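## Task

Rotate the tap with the purple handle on the clamped Schlenk flask's side arm to its closed setting, so that the handle lies crosswise to the side arm. When finished, the flask must remain clamped exactly as it was, the stopper must remain seated in the neck, and the stand must not have been moved. Breaking any of the glass means failure.

## Robot and tools

Robot: two arms, left_arm and right_arm. Each rides its own carriage on a single floor track that runs along y at x = 0. left_rail carries left_arm and is always the carriage on the +y side. right_rail carries right_arm. Each arm base sits at x = 0, y = its carriage position_m, z = 0.04 m, and faces +x.

Grippers: left_arm has rigid fingers. right_arm has fingers that can fold, so grip with the outer quarter of the pads, near the fingertips. Gripping nearer the palm may give a loose or unreliable hold, and pressing a fingertip against a surface folds it.

Scene frame: fixed to the table. The table top is z = 0 and +z is up. +x is the direction the arms face, +y is toward their left, and y = 0 is the middle of the track. The table edge is at x = 0.17 m.

Gripper axes: the fingers point along the gripper's +z and close along its y. end_effector_position is the point between the closed pads. The fingertips reach about 33 mm past it.

execute_actions(actions, cameras). This runs its actions in order. An empty list returns the full state. Each action may contain:
- rows: up to 15 rows. Each row is held for one control step, and 30 steps make 1 s.
- steps: 1 to 450, default 15, and at least the number of rows.
- until: conditions on left_rail or right_rail fields, e.g. {"all": {"status": "ended"}}. Numbers need a comparison such as ["!=", "moving"] or ["<", 0.5].
- left_rail or right_rail: position_m, speed_m_s, acceleration_factor, or stop: true.

A row is one flat list of 18 numbers, each in [-1, 1]. The first nine are left_arm: dx, dy, dz, rx, ry, rz, then gripper position, force_limit, speed. The last nine are the same for right_arm. You must send all 18 even when only one arm moves.

The six pose numbers are offsets, not poses. They are measured from that arm's Hand target as it stood when the action began, along that Hand target's own axes. Every row in an action counts from that same start, so rows do not add up within an action. A new action starts again from the current Hand target, so repeating an offset moves the arm further. Scale: 1.0 means 0.6 m, or 180 degrees for rx ry rz, which together form one rotation vector.

Gripper numbers: position +1 is 140 mm open, the pads meet near -0.8, and -1 closes until the fingers are blocked. force_limit runs from -1 (about 14 N) to +1 (about 58 N). speed runs from -1 (about 30 mm/s) to +1 (about 250 mm/s). To keep a gripper as it is, repeat its last numbers, because 0 is a real command. To release an arm's Hand target so it can be commanded again, send 0 for all six of its pose numbers.

Each step, the controller limits the commanded pose to within 150 mm and 16 degrees of the measured pose. For smooth motion, build offsets up gradually across rows; 0.01 per row is about 0.18 m/s.

move(target, speed, blend, stop_force, zero, blocking, cameras). This drives straight paths toward a target. target is one 18-number row, or a list of up to 15 rows. All of them are offsets from the Hand targets as they stood before the move, not from the previous row.
- speed: 0.002 to 0.5 m/s, default 0.25. Rotation is capped at twice this value in rad/s.
- blend: in metres, rounds the corners of a path through a list.
- stop_force: 3 to 40 N. It ends an arm's path when it senses that much push against the direction of motion. Do not rely on it while the gripper rotates.
- zero: re-zeroes the force reading before the move.
- blocking=false returns early; you then need wait or stop before sending rows or another move.
- Moves last between 0.5 s and 10 s.
- The result adds a move: line, for example done, off_target, moving, held or fault, plus limits=paced or limits=held.

Other tools:
- wait(seconds 0 to 10): lets the scene run.
- stop: brakes a running move.
- zoom_image(camera, region [x0, y0, x1, y1]): region in pixels, at most 504 by 504.
- zero_wrist_force(arm): re-zeroes that arm's wrist sensor.
- finished_scene(scene): ends the current scene; pass the number of the scene being ended.

Cameras: cam_high, cam_bench_left, cam_bench_mid, cam_bench_right, cam_left_wrist, cam_right_wrist, each 896x504.

Rails: left_rail position_m runs from -0.8 to 1.5 m, right_rail from -1.5 to 0.8 m. speed_m_s is 0.01 to 1, acceleration_factor 0.1 to 1. To drive, send position_m, then an action with until position_status != moving. Let the carriage arrive before aiming the gripper at a point in the scene. Keep the carriages at least 0.78 m apart. A row sent during a drive is carried along with the carriage.

position_status values:
- moving, done, stopped.
- contact_stop: resistance over about 260 N.
- time_out.
- stopped_with_arm, stopped_for_other_arm, stopped_for_other_carriage: send position_m again once both arms accept commands.

position_answer reads taken or not_taken.

Result lines:
- end_effector_position in m and end_effector_quat_wxyz, both in the scene frame. They may be off by a few cm.
- Hand target: the reference for the next offsets.
- Tool commands.
- Joint positions per arm: rail, shoulder pan, shoulder lift, elbow, wrist 1, wrist 2, wrist 3.
- Joint torques.
- Wrist force and Wrist torque in the end effector axes; a third line gives the peak reading.
- object_status: 0 moving, 1 blocked while opening, 2 blocked while closing (a grip), 3 reached the requested position or the pads met.
- position_measured: in counts; 3 is fully open, 230 is pads meeting.
- MOTOR HOT at 70 °C; at 85 °C the brakes lock.

Avoid:
- Any net force near 150 N, which causes a 10 s force fault.
- Joint torque at its limit: 141 N m for the large joints, 26.3 N m for the wrist joints.
- Contact between the two arms.
- Fast hits, hard presses or heavy twisting on the tap. The glass breaks easily.
- Moving the stand, loosening the clamp or unseating the stopper.
- Letting anything fall or leave the table.
- Straining a pose that cannot be reached, which heats the motors.

Each tool is called in YAML: its name, and indented under it one key for each argument.

## Session

execute_actions:
  actions: []

Scene clock: 0.00 s.
left_arm: end_effector_position=(+0.3456, +0.8387, +0.5800) position_measured=3 object_status=3 end_effector_quat_wxyz=(+0.000, +1.000, +0.000, +0.000) | right_arm: end_effector_position=(+0.3456, -1.1254, +0.5800) position_measured=3 object_status=3 end_effector_quat_wxyz=(+0.000, +1.000, +0.000, +0.000)
Joint positions: left_arm=[0.811 -0.316 -1.725 0.971 -0.816 -1.571 2.826] | right_arm=[-1.153 -0.316 -1.725 0.971 -0.816 -1.571 2.826]
Joint velocities: within noise
Joint torques (N m): no reading
Wrist force (N): no reading
Wrist torque (N m): no reading
Wrist force, peak (N): no reading
Hand target: left_arm +0.3456, +0.8387, +0.5800; +0.000, +1.000, +0.000, +0.000 | right_arm +0.3456, -1.1254, +0.5800; +0.000, +1.000, +0.000, +0.000
Tool commands: left_gripper/position=+1.0 left_gripper/force_limit=+1.0 left_gripper/speed=+1.0 right_gripper/position=+1.0 right_gripper/force_limit=+1.0 right_gripper/speed=+1.0
left_rail: position_m=0.811 position_status=done
right_rail: position_m=-1.153 position_status=done

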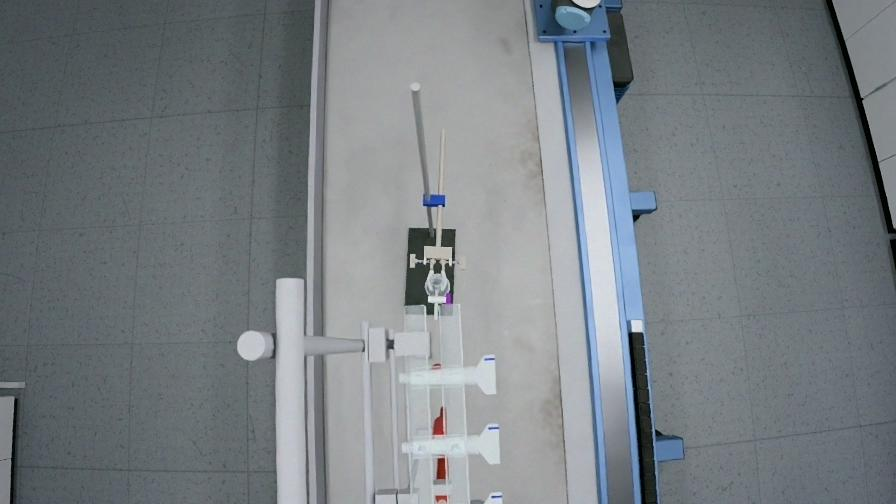

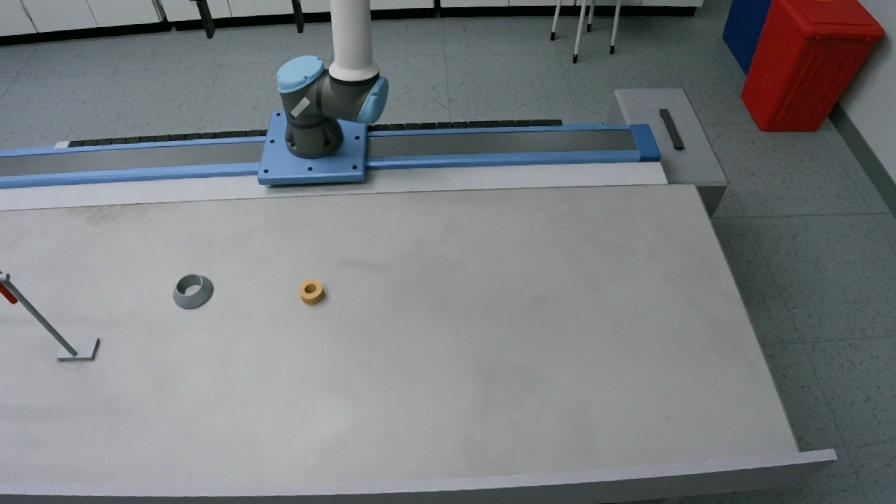

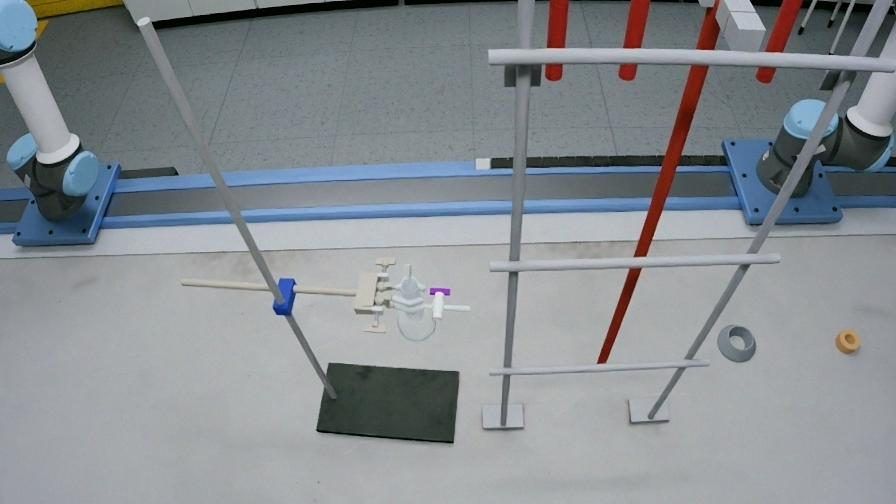

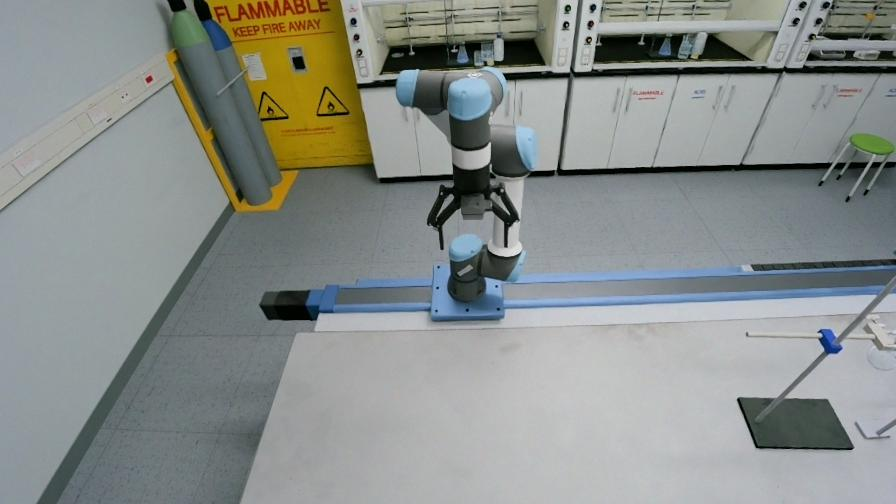

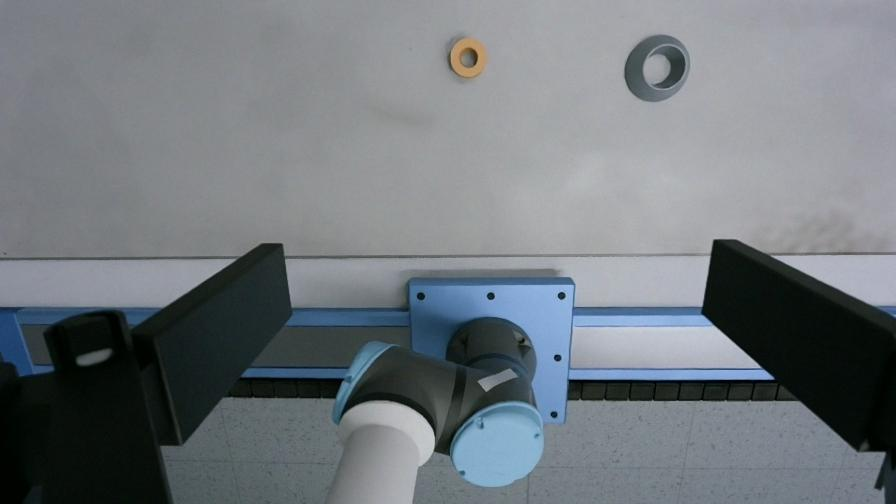

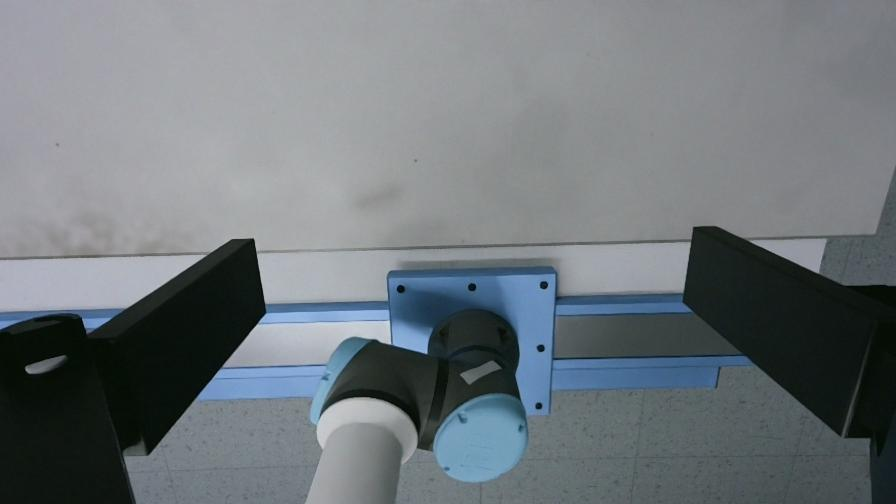

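zoom_image:
  camera: "cam_bench_mid"
  region: [340, 240, 500, 350]

zoom_image:
  camera: "cam_high"
  region: [380, 180, 520, 340]

zoom_image:
  camera: "cam_bench_mid"
  region: [280, 0, 784, 440]

zoom_image:
  camera: "cam_high"
  region: [220, 60, 620, 504]

Scaled by 3.150.

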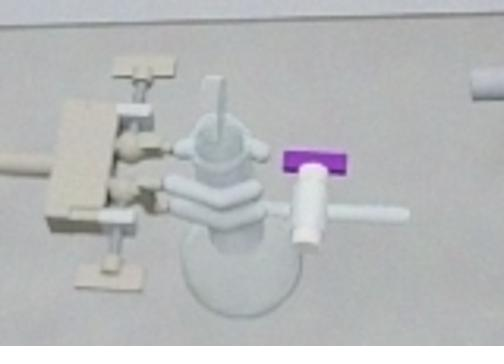

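Scaled by 3.150.

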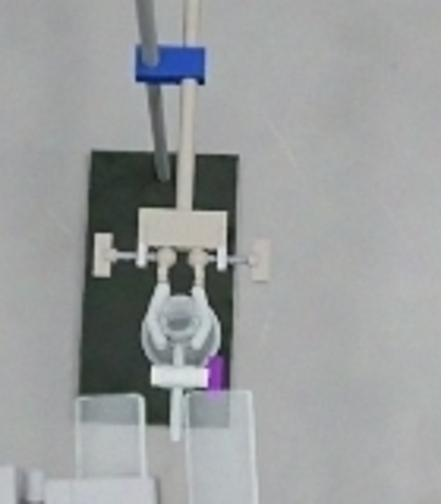

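Scaled by 1.000.

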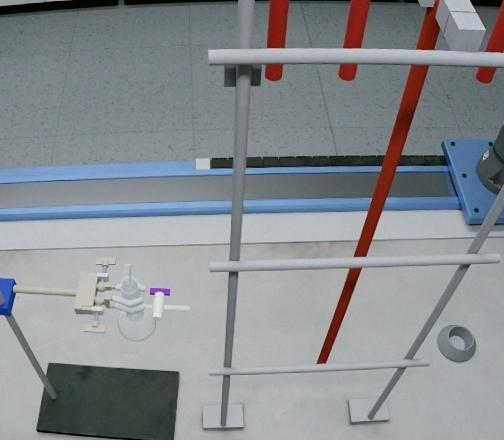

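Scaled by 1.135.

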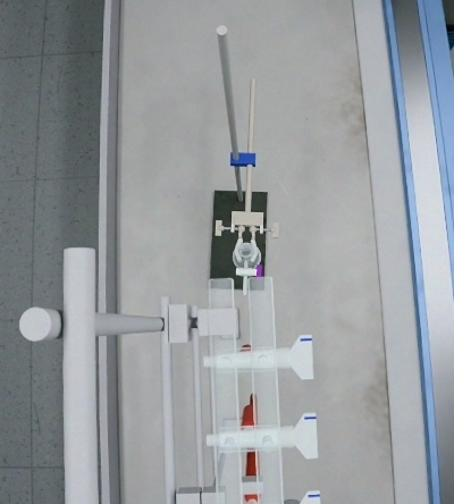

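zoom_image:
  camera: "cam_bench_mid"
  region: [380, 250, 480, 350]

zoom_image:
  camera: "cam_high"
  region: [410, 255, 480, 325]

zoom_image:
  camera: "cam_bench_right"
  region: [736, 290, 896, 470]

zoom_image:
  camera: "cam_bench_left"
  region: [0, 240, 120, 380]

Scaled by 5.040.

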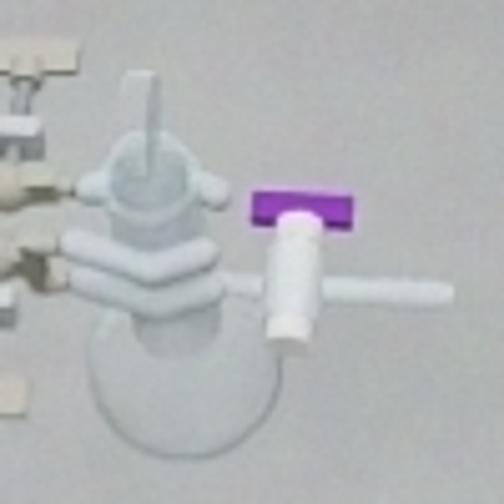

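Scaled by 7.200.

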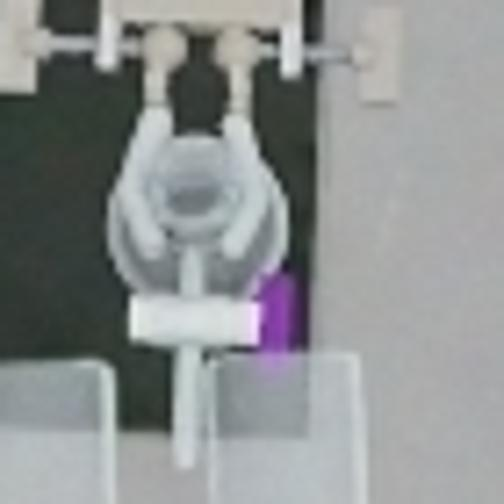

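Scaled by 2.800.

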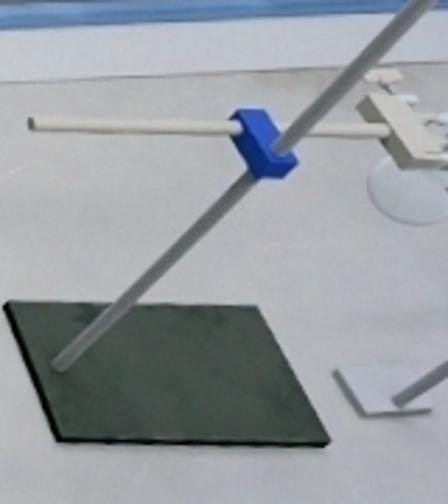

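Scaled by 3.600.

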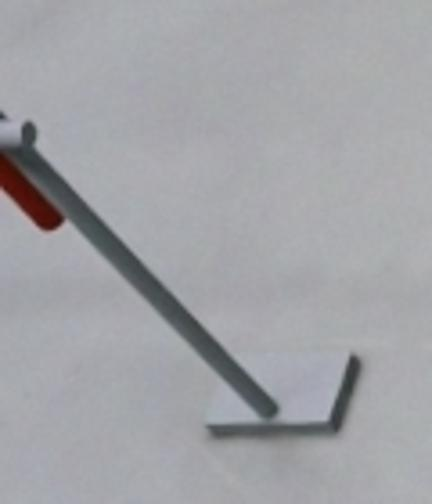

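zoom_image:
  camera: "cam_bench_mid"
  region: [422, 280, 462, 325]

zoom_image:
  camera: "cam_high"
  region: [425, 285, 465, 315]

Scaled by 11.200.

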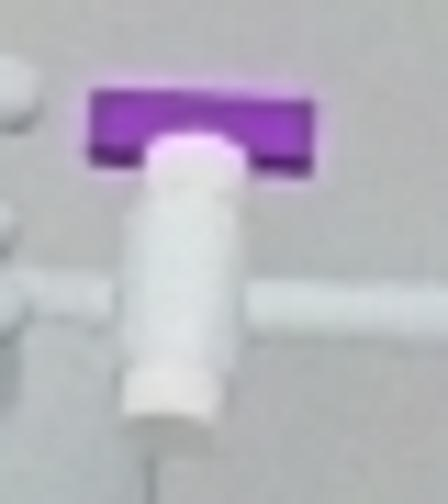

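Scaled by 12.600.

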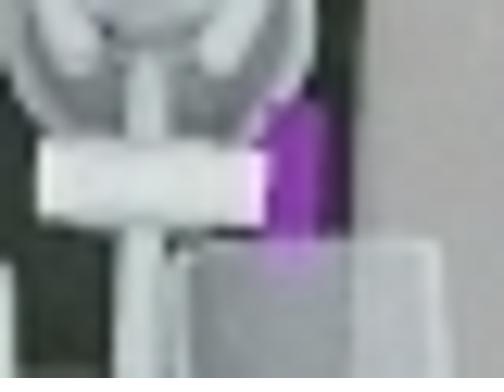

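move:
  target:
    - [-0.075, -0.55, 0.0333, 0, 0, 0, -0.33, -1, -1, 0, 0, 0, 0, 0, 0, 1, 1, 1]
    - [0.0073, -0.5505, 0.3333, 0, 0.5, 0, -0.33, -1, -1, 0, 0, 0, 0, 0, 0, 1, 1, 1]
    - [0.0073, -0.5505, 0.3333, -0.3849, 0.3849, -0.3849, -0.33, -1, -1, 0, 0, 0, 0, 0, 0, 1, 1, 1]
  blend: 0.03
  speed: 0.35
  cameras: ["cam_bench_left", "cam_left_wrist"]

Scene clock: 41.10 s.
left_arm: end_effector_position=(+0.3500, +1.1690, +0.3800) position_measured=171 object_status=3 end_effector_quat_wxyz=(+0.500, +0.500, +0.500, +0.500) | right_arm: end_effector_position=(+0.3456, -1.1254, +0.5800) position_measured=3 object_status=3 end_effector_quat_wxyz=(+0.000, +1.000, +0.000, +0.000)
Joint positions: left_arm=[0.811 1.083 -1.281 2.279 -4.139 -2.654 1.571] | right_arm=[-1.153 -0.316 -1.725 0.971 -0.816 -1.571 2.826]
Joint torques (N m): left_arm=[-12.1 -17.85 -25.16 -3.3 1.64 -1.55] | right_arm=[0.32 -12.41 -15.98 -3.63 0.06 0.16]
Wrist force (N): left_arm=[1.5 0.3 3.5] | right_arm=[0.2 0.1 0.2]
Wrist torque (N m): left_arm=[-0.90 0.10 -0.52] | right_arm=[0.03 -0.03 -0.01]
Wrist force, peak (N): left_arm=[4.1 -2.0 4.9] | right_arm=[0.7 0.5 -0.2]
Hand target: left_arm +0.3500, +1.1690, +0.3800; +0.500, +0.500, +0.500, +0.500 | right_arm +0.3456, -1.1254, +0.5800; +0.000, +1.000, +0.000, +0.000
Off the commanded pose: left_arm 0.000 m, 0 deg | right_arm 0.000 m, 0 deg.
left_rail: position_m=0.811 position_status=done
right_rail: position_m=-1.153 position_status=done
move: done
camera_calibration:
cam_left_wrist: T_world_to_cam=[[0.0471665, -0.0266695, 0.998531, -0.34862], [-0.297215, -0.954742, -0.0114607, 1.23997], [0.953645, -0.296238, -0.0529584, 0.175506], [0, 0, 0, 1]]
Images, in order: cam_bench_left, cam_left_wrist.

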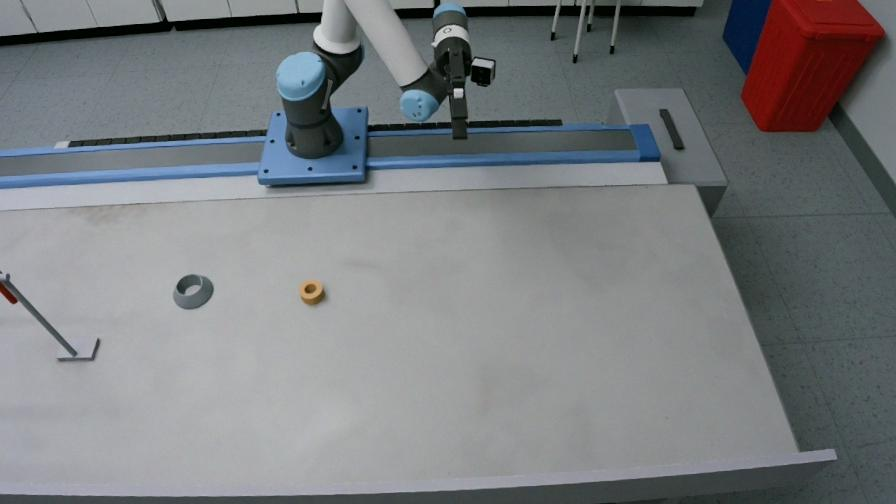

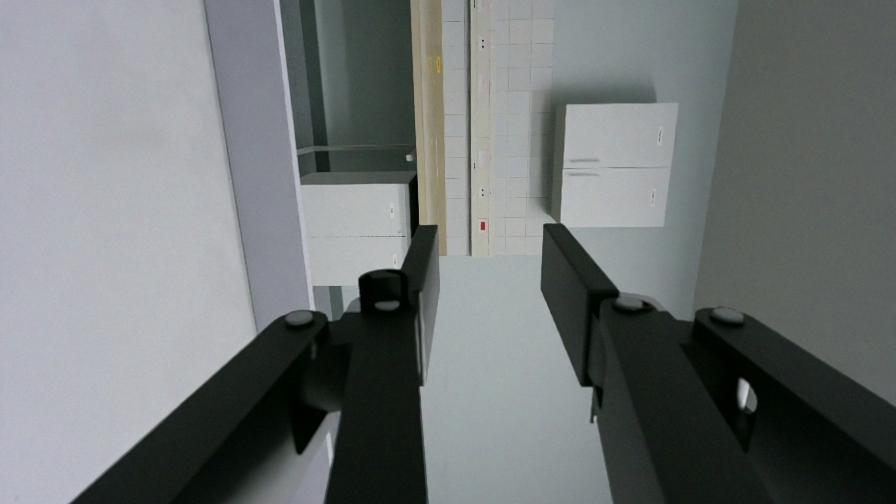

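execute_actions:
  actions:
    - {"right_rail": {"position_m": -1.3, "acceleration_factor": 0.5}, "steps": 90, "until": {"right_rail": {"position_status": ["!=", "moving"]}}}
    - {"left_rail": {"position_m": -0.435, "acceleration_factor": 0.5}, "steps": 240, "until": {"left_rail": {"position_status": ["!=", "moving"]}}}
  cameras: ["cam_high", "cam_bench_mid", "cam_left_wrist"]

Scene clock: 47.67 s.
left_arm: end_effector_position=(+0.3500, -0.0774, +0.3800) position_measured=171 object_status=3 end_effector_quat_wxyz=(+0.500, +0.500, +0.500, +0.500) end_effector_velocity=(+0.000, -0.001, +0.000) end_effector_angular_velocity=(-0.001, +0.001, +0.000) | right_arm: end_effector_position=(+0.3456, -1.2728, +0.5800) position_measured=3 object_status=3 end_effector_quat_wxyz=(+0.000, +1.000, +0.000, +0.000)
Joint positions: left_arm=[-0.435 1.083 -1.281 2.279 -4.139 -2.654 1.571] | right_arm=[-1.3 -0.316 -1.725 0.971 -0.816 -1.571 2.826]
Joint velocities: left_arm=[-0.001 0 0 0 0.001 0 0] | right_arm=[within noise]
Joint torques (N m): left_arm=[-7.94 -22.99 -15.76 -0.47 -0.18 -1.73] | right_arm=[1.55 -13.24 -15.41 -3.66 0.32 0.2]
Wrist force (N): left_arm=[1.5 0.5 3.5] | right_arm=[0.1 0.4 0.0]
Wrist torque (N m): left_arm=[-0.87 0.10 -0.52] | right_arm=[0.09 -0.02 -0.01]
Wrist force, peak (N): left_arm=[3.4 0.4 3.7] | right_arm=[0.3 1.7 -0.2]
Hand target: left_arm +0.3500, -0.0774, +0.3800; +0.500, +0.500, +0.500, +0.500 | right_arm +0.3456, -1.2728, +0.5800; +0.000, +1.000, +0.000, +0.000
Tool commands: left_gripper/position=-0.33 left_gripper/force_limit=-1.0 left_gripper/speed=-1.0 right_gripper/position=+1.0 right_gripper/force_limit=+1.0 right_gripper/speed=+1.0
Off the commanded pose: left_arm 0.000 m, 0 deg | right_arm 0.000 m, 0 deg.
left_rail: position_m=-0.435 position_status=done
right_rail: position_m=-1.300 position_status=done
camera_calibration:
cam_left_wrist: T_world_to_cam=[[0.0470547, -0.0265991, 0.998538, -0.381834], [-0.297223, -0.95474, -0.0114262, 0.0499773], [0.953648, -0.296251, -0.0528309, -0.193771], [0, 0, 0, 1]]
Images, in order: cam_high, cam_bench_mid, cam_left_wrist.

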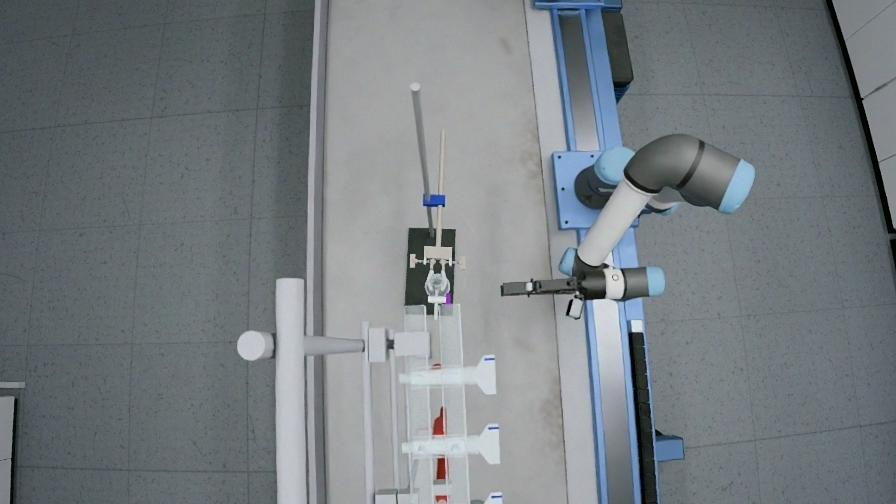

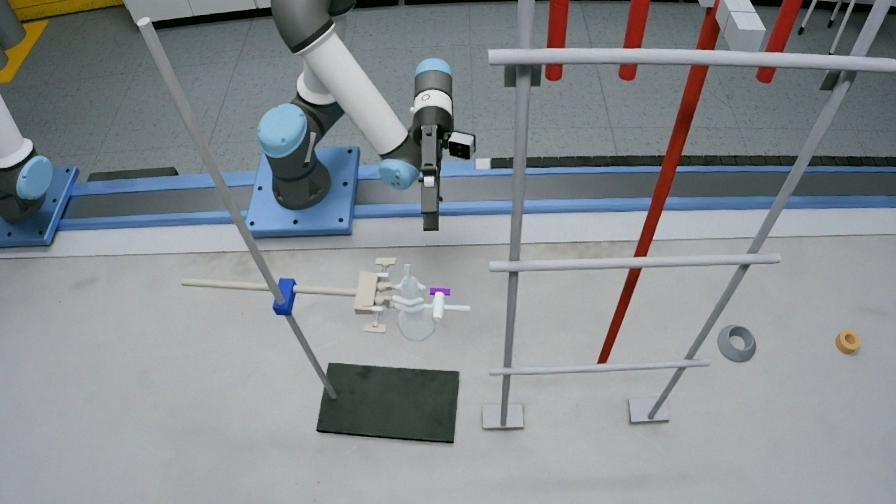

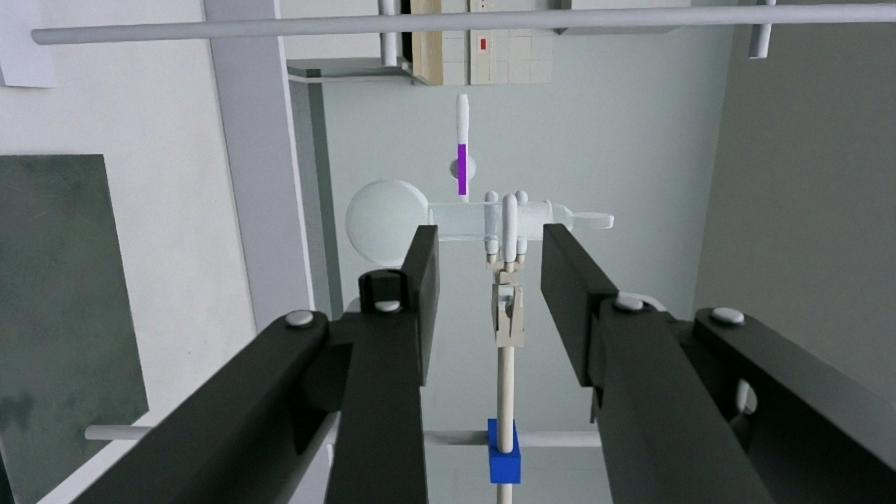

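zoom_image:
  camera: "cam_left_wrist"
  region: [402, 84, 562, 264]

zoom_image:
  camera: "cam_left_wrist"
  region: [440, 135, 490, 205]

Scaled by 2.800.

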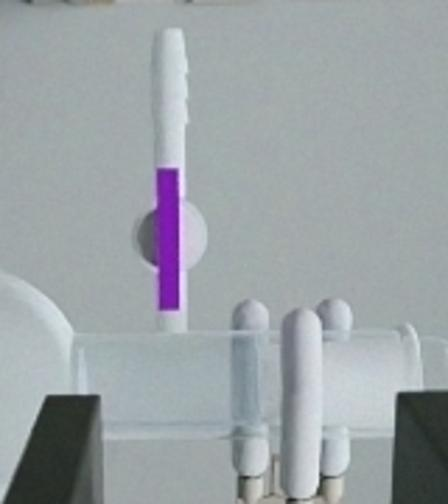

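Scaled by 7.200.

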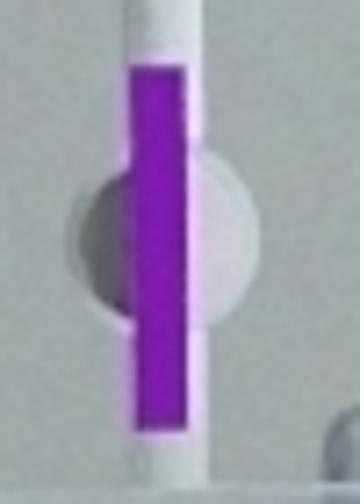

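move:
  target: [0.0453, -0.0217, 0.12, 0, -0.01944, 0, -0.635, -1, -1, 0, 0, 0, 0, 0, 0, 1, 1, 1]
  speed: 0.12
  cameras: ["cam_high", "cam_bench_mid", "cam_left_wrist"]

zoom_image:
  camera: "cam_left_wrist"
  region: [420, 190, 560, 310]

zoom_image:
  camera: "cam_high"
  region: [420, 265, 520, 325]

zoom_image:
  camera: "cam_bench_mid"
  region: [400, 220, 480, 320]

Scene clock: 57.00 s.
left_arm: end_effector_position=(+0.4219, -0.0503, +0.3670) position_measured=209 object_status=3 end_effector_quat_wxyz=(+0.515, +0.515, +0.485, +0.485) | right_arm: end_effector_position=(+0.3456, -1.2728, +0.5800) position_measured=3 object_status=3 end_effector_quat_wxyz=(+0.000, +1.000, +0.000, +0.000)
Joint positions: left_arm=[-0.435 0.978 -1.148 2.115 -4.108 -2.609 1.571] | right_arm=[-1.3 -0.316 -1.725 0.971 -0.816 -1.571 2.826]
Joint torques (N m): left_arm=[-11.97 -24.52 -24.71 0.44 1.72 -1.54] | right_arm=[1.75 -14.35 -16.66 -3.63 0.19 0.22]
Wrist force (N): left_arm=[1.4 0.7 3.5] | right_arm=[0.2 0.1 -0.4]
Wrist torque (N m): left_arm=[-0.82 0.11 -0.52] | right_arm=[0.04 -0.04 -0.01]
Wrist force, peak (N): left_arm=[1.8 0.4 4.4] | right_arm=[0.6 0.5 0.0]
Hand target: left_arm +0.4220, -0.0503, +0.3670; +0.515, +0.515, +0.485, +0.485 | right_arm +0.3456, -1.2728, +0.5800; +0.000, +1.000, +0.000, +0.000
Off the commanded pose: left_arm 0.000 m, 0 deg | right_arm 0.000 m, 0 deg.
left_rail: position_m=-0.435 position_status=done
right_rail: position_m=-1.300 position_status=done
move: done
camera_calibration:
cam_left_wrist: T_world_to_cam=[[0.0453799, -0.0293974, 0.998537, -0.370924], [-0.354852, -0.934853, -0.0113957, 0.122372], [0.93382, -0.353816, -0.0528552, -0.249527], [0, 0, 0, 1]]
Images, in order: cam_high, cam_bench_mid, cam_left_wrist.

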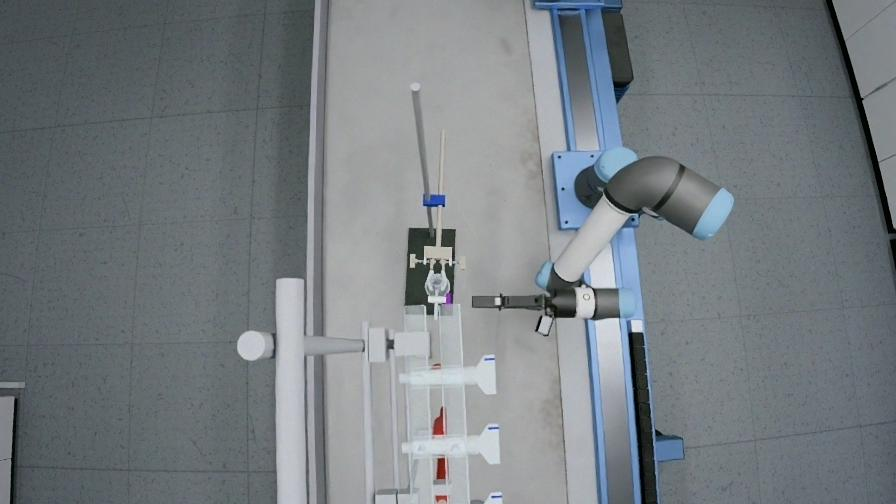

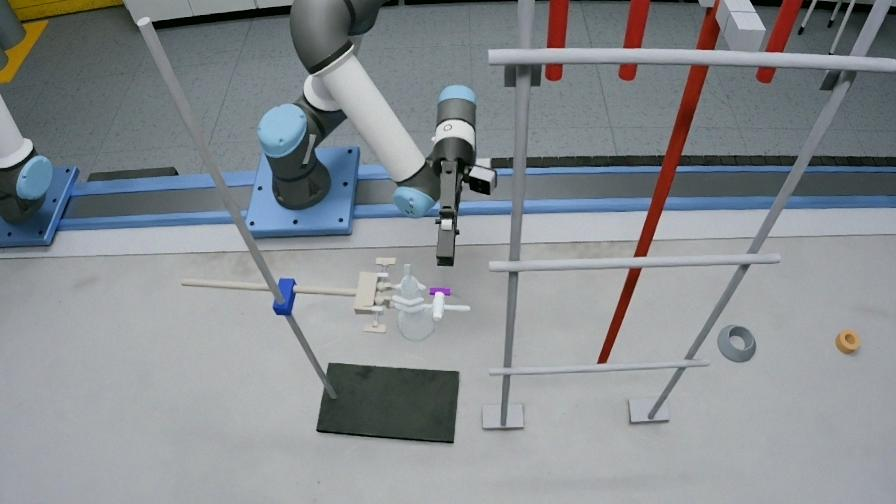

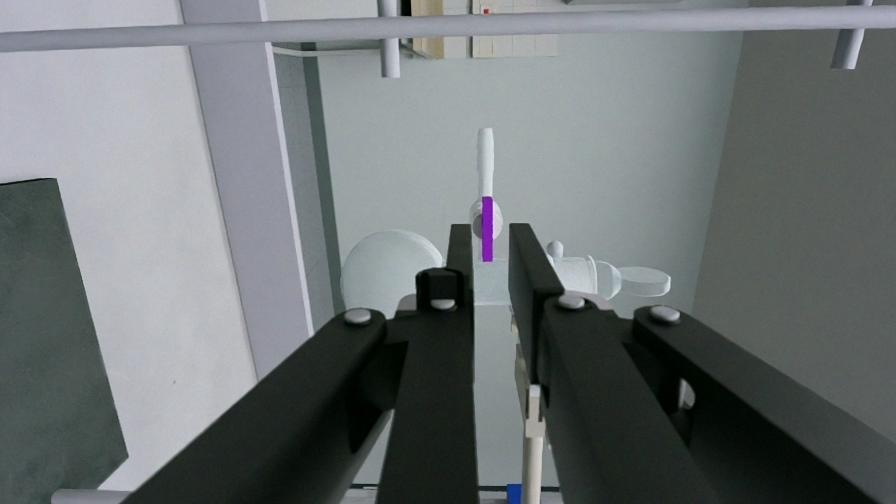

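Scaled by 3.600.

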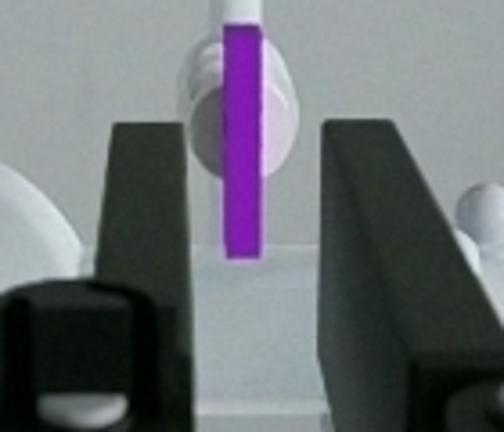

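Scaled by 5.040.

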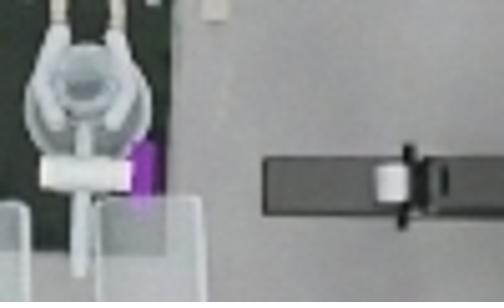

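Scaled by 5.040.

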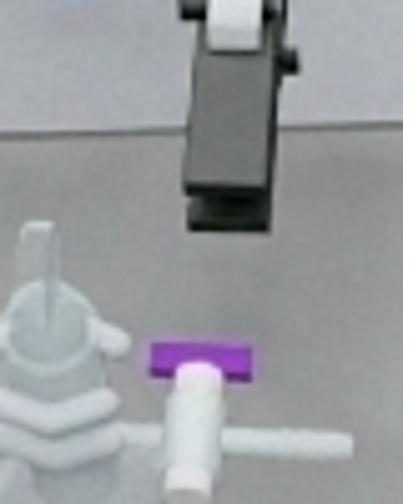

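zoom_image:
  camera: "cam_high"
  region: [430, 285, 490, 318]

zoom_image:
  camera: "cam_bench_mid"
  region: [420, 240, 470, 305]

zoom_image:
  camera: "cam_left_wrist"
  region: [460, 190, 520, 270]

Scaled by 8.400.

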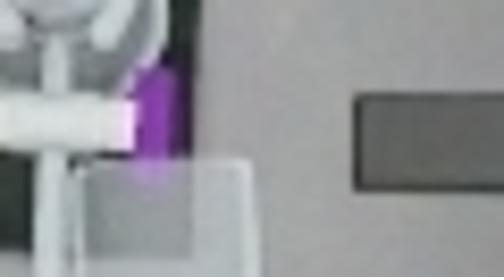

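Scaled by 7.754.

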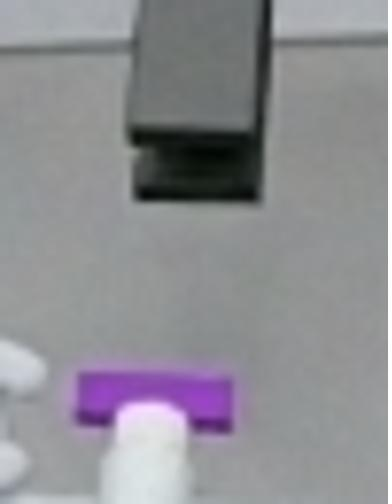

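Scaled by 6.300.

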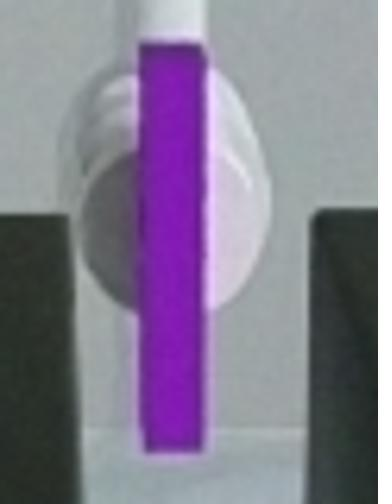

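move:
  target: [-0.00717, 0.002, 0.0583, 0, 0, 0, -0.635, -1, -1, 0, 0, 0, 0, 0, 0, 1, 1, 1]
  speed: 0.08
  cameras: ["cam_high", "cam_bench_mid", "cam_left_wrist"]

zoom_image:
  camera: "cam_left_wrist"
  region: [450, 190, 530, 290]

zoom_image:
  camera: "cam_high"
  region: [430, 285, 490, 318]

zoom_image:
  camera: "cam_bench_mid"
  region: [415, 255, 465, 320]

Scene clock: 69.23 s.
left_arm: end_effector_position=(+0.4565, -0.0567, +0.3682) position_measured=209 object_status=3 end_effector_quat_wxyz=(+0.515, +0.515, +0.485, +0.484) | right_arm: end_effector_position=(+0.3456, -1.2728, +0.5800) position_measured=3 object_status=3 end_effector_quat_wxyz=(+0.000, +1.000, +0.000, +0.000)
Joint positions: left_arm=[-0.435 0.898 -1.144 2.101 -4.099 -2.53 1.571] | right_arm=[-1.3 -0.316 -1.725 0.971 -0.816 -1.571 2.826]
Joint torques (N m): left_arm=[-13.14 -25.79 -26.21 0.35 2.02 -0.19] | right_arm=[1.5 -13.89 -17.33 -3.52 0.03 0.26]
Wrist force (N): left_arm=[1.2 0.2 3.5] | right_arm=[0.3 0.1 -0.2]
Wrist torque (N m): left_arm=[-0.94 0.15 -0.52] | right_arm=[0.03 -0.07 0.00]
Wrist force, peak (N): left_arm=[1.3 0.5 4.2] | right_arm=[0.4 0.5 -0.1]
Hand target: left_arm +0.4566, -0.0567, +0.3682; +0.515, +0.515, +0.485, +0.485 | right_arm +0.3456, -1.2728, +0.5800; +0.000, +1.000, +0.000, +0.000
Off the commanded pose: left_arm 0.000 m, 0 deg | right_arm 0.000 m, 0 deg.
left_rail: position_m=-0.435 position_status=done
right_rail: position_m=-1.300 position_status=done
move: done
camera_calibration:
cam_left_wrist: T_world_to_cam=[[0.0453747, -0.0293232, 0.99854, -0.373861], [-0.354933, -0.934823, -0.0113235, 0.128738], [0.93379, -0.353901, -0.0528251, -0.284088], [0, 0, 0, 1]]
Images, in order: cam_high, cam_bench_mid, cam_left_wrist.

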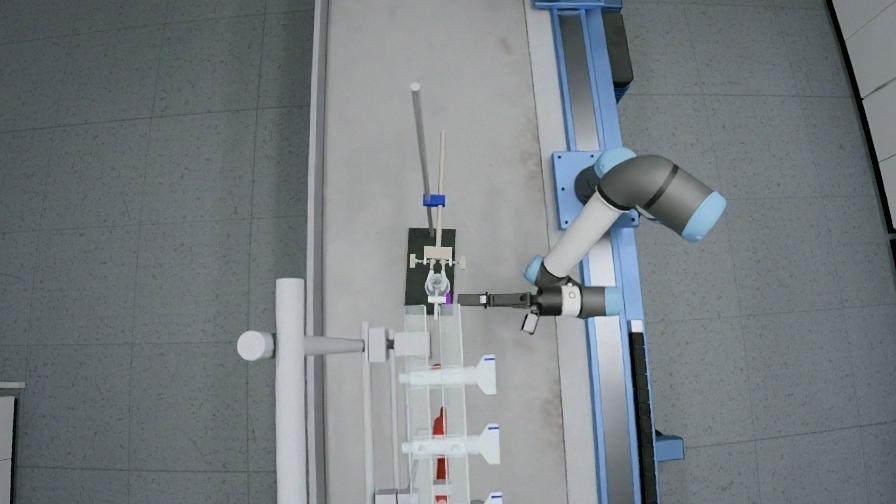

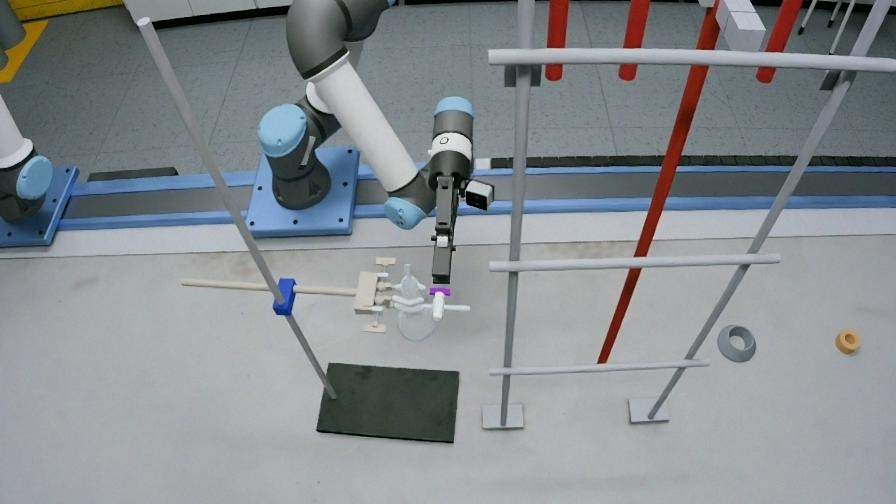

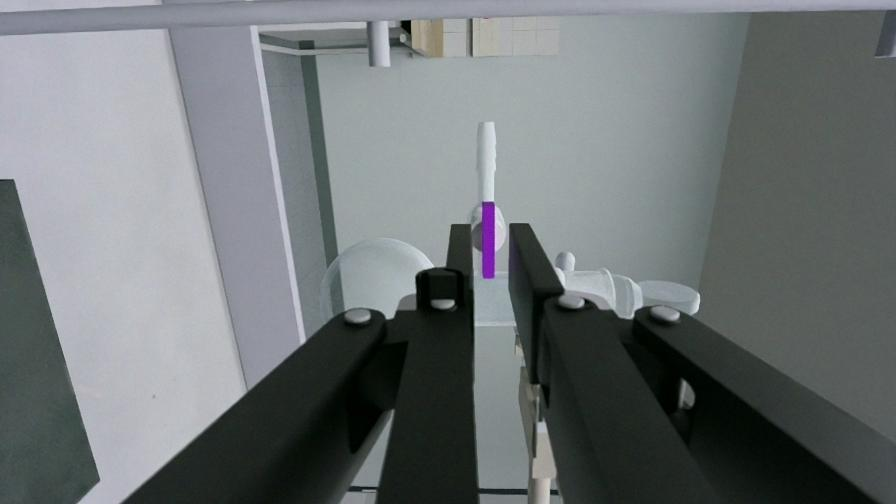

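Scaled by 5.040.

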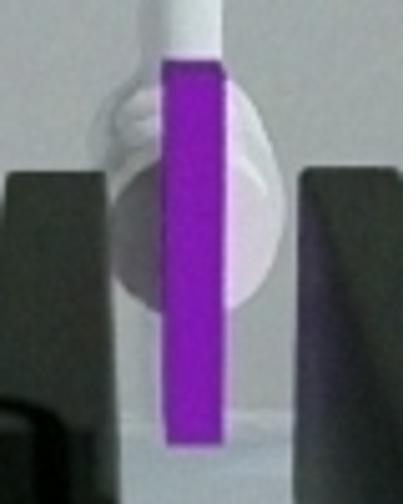

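Scaled by 8.400.

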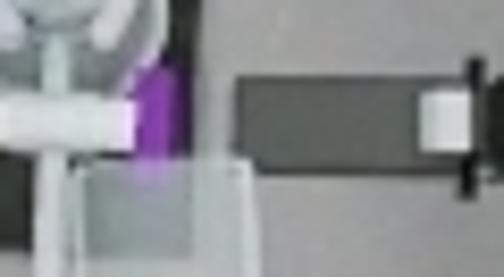

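Scaled by 7.754.

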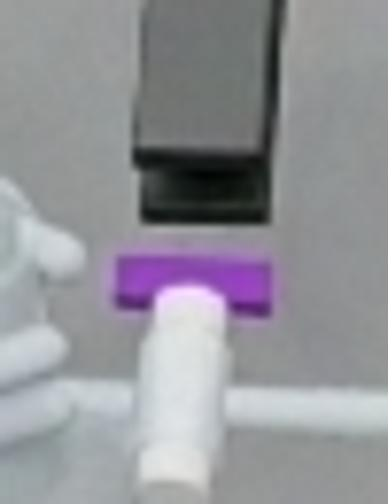

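move:
  target: [0,0,0.0217,0,0,0,-0.635,-1,-1,0,0,0,0,0,0,1,1,1]
  speed: 0.05
  cameras: ["cam_high","cam_bench_mid","cam_left_wrist"]

Scene clock: 73.67 s.
left_arm: end_effector_position=(+0.4695, -0.0575, +0.3682) position_measured=209 object_status=3 end_effector_quat_wxyz=(+0.515, +0.515, +0.485, +0.484) | right_arm: end_effector_position=(+0.3456, -1.2728, +0.5800) position_measured=3 object_status=3 end_effector_quat_wxyz=(+0.000, +1.000, +0.000, +0.000)
Joint positions: left_arm=[-0.435 0.872 -1.137 2.09 -4.094 -2.504 1.571] | right_arm=[-1.3 -0.316 -1.725 0.971 -0.816 -1.571 2.826]
Joint torques (N m): left_arm=[-13.02 -25.4 -27.03 0.42 1.81 0.48] | right_arm=[1.09 -14.22 -18.85 -3.56 0.16 0.35]
Wrist force (N): left_arm=[1.4 0.6 3.7] | right_arm=[-0.2 -0.1 -0.2]
Wrist torque (N m): left_arm=[-0.86 0.10 -0.51] | right_arm=[-0.02 0.04 -0.01]
Wrist force, peak (N): left_arm=[1.5 0.5 3.8] | right_arm=[0.6 0.0 -0.3]
Hand target: left_arm +0.4696, -0.0575, +0.3682; +0.515, +0.515, +0.485, +0.485 | right_arm +0.3456, -1.2728, +0.5800; +0.000, +1.000, +0.000, +0.000
Off the commanded pose: left_arm 0.000 m, 0 deg | right_arm 0.000 m, 0 deg.
left_rail: position_m=-0.435 position_status=done
right_rail: position_m=-1.300 position_status=done
move: done
camera_calibration:
cam_left_wrist: T_world_to_cam=[[0.0453733, -0.0293724, 0.998538, -0.374477], [-0.354932, -0.934823, -0.0113702, 0.132608], [0.933791, -0.353897, -0.0528413, -0.296475], [0, 0, 0, 1]]
Images, in order: cam_high, cam_bench_mid, cam_left_wrist.

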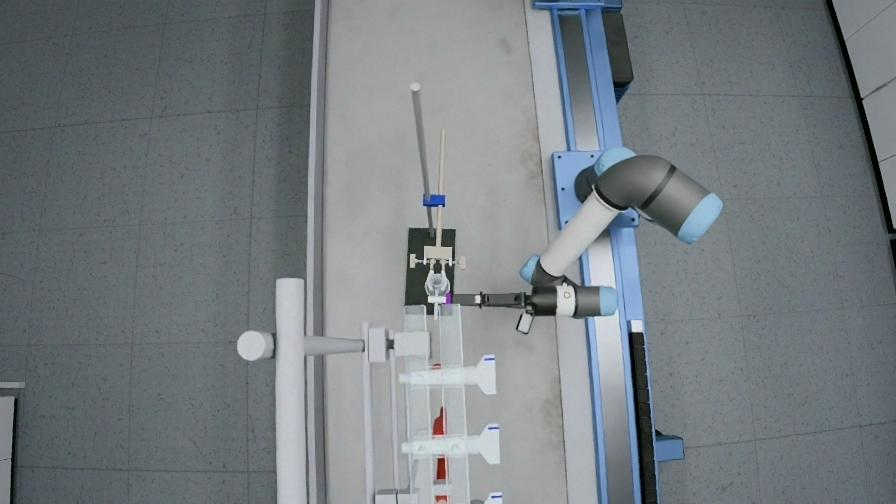

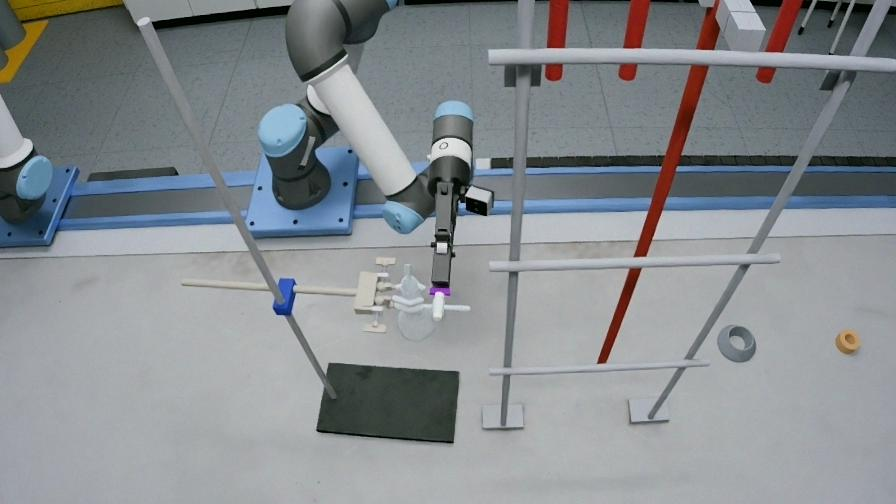

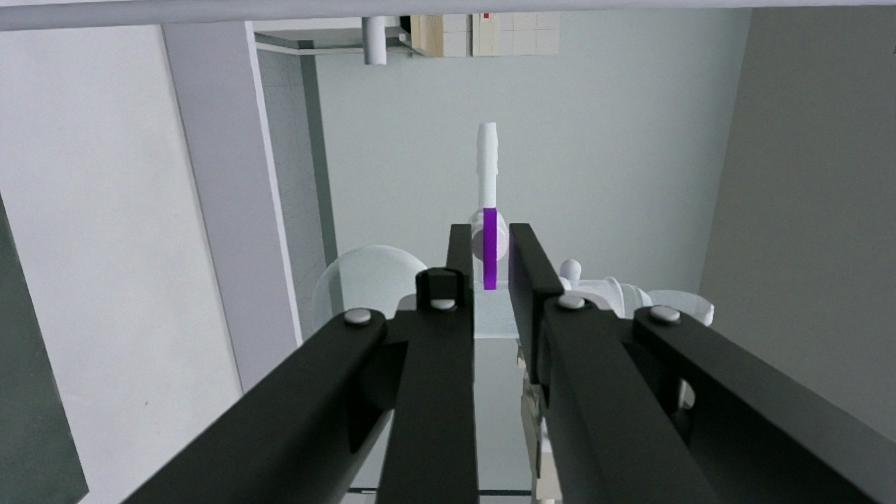

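zoom_image:
  camera: "cam_bench_mid"
  region: [390, 220, 500, 350]

zoom_image:
  camera: "cam_high"
  region: [405, 260, 495, 330]

zoom_image:
  camera: "cam_left_wrist"
  region: [400, 180, 580, 340]

Scaled by 3.877.

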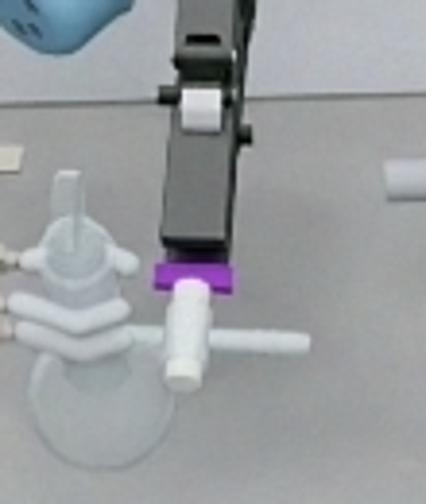

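Scaled by 5.600.

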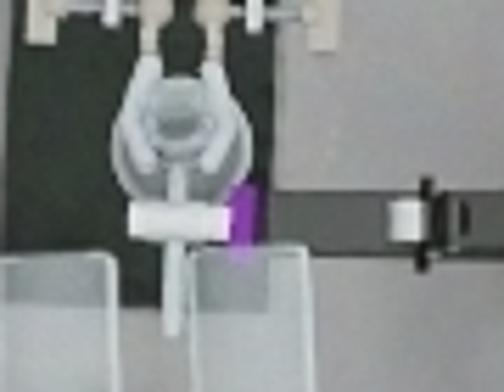

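Scaled by 2.800.

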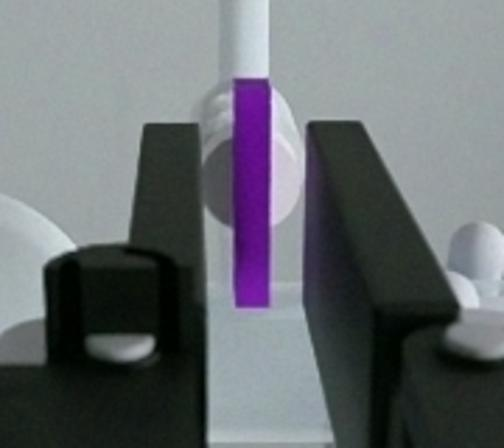

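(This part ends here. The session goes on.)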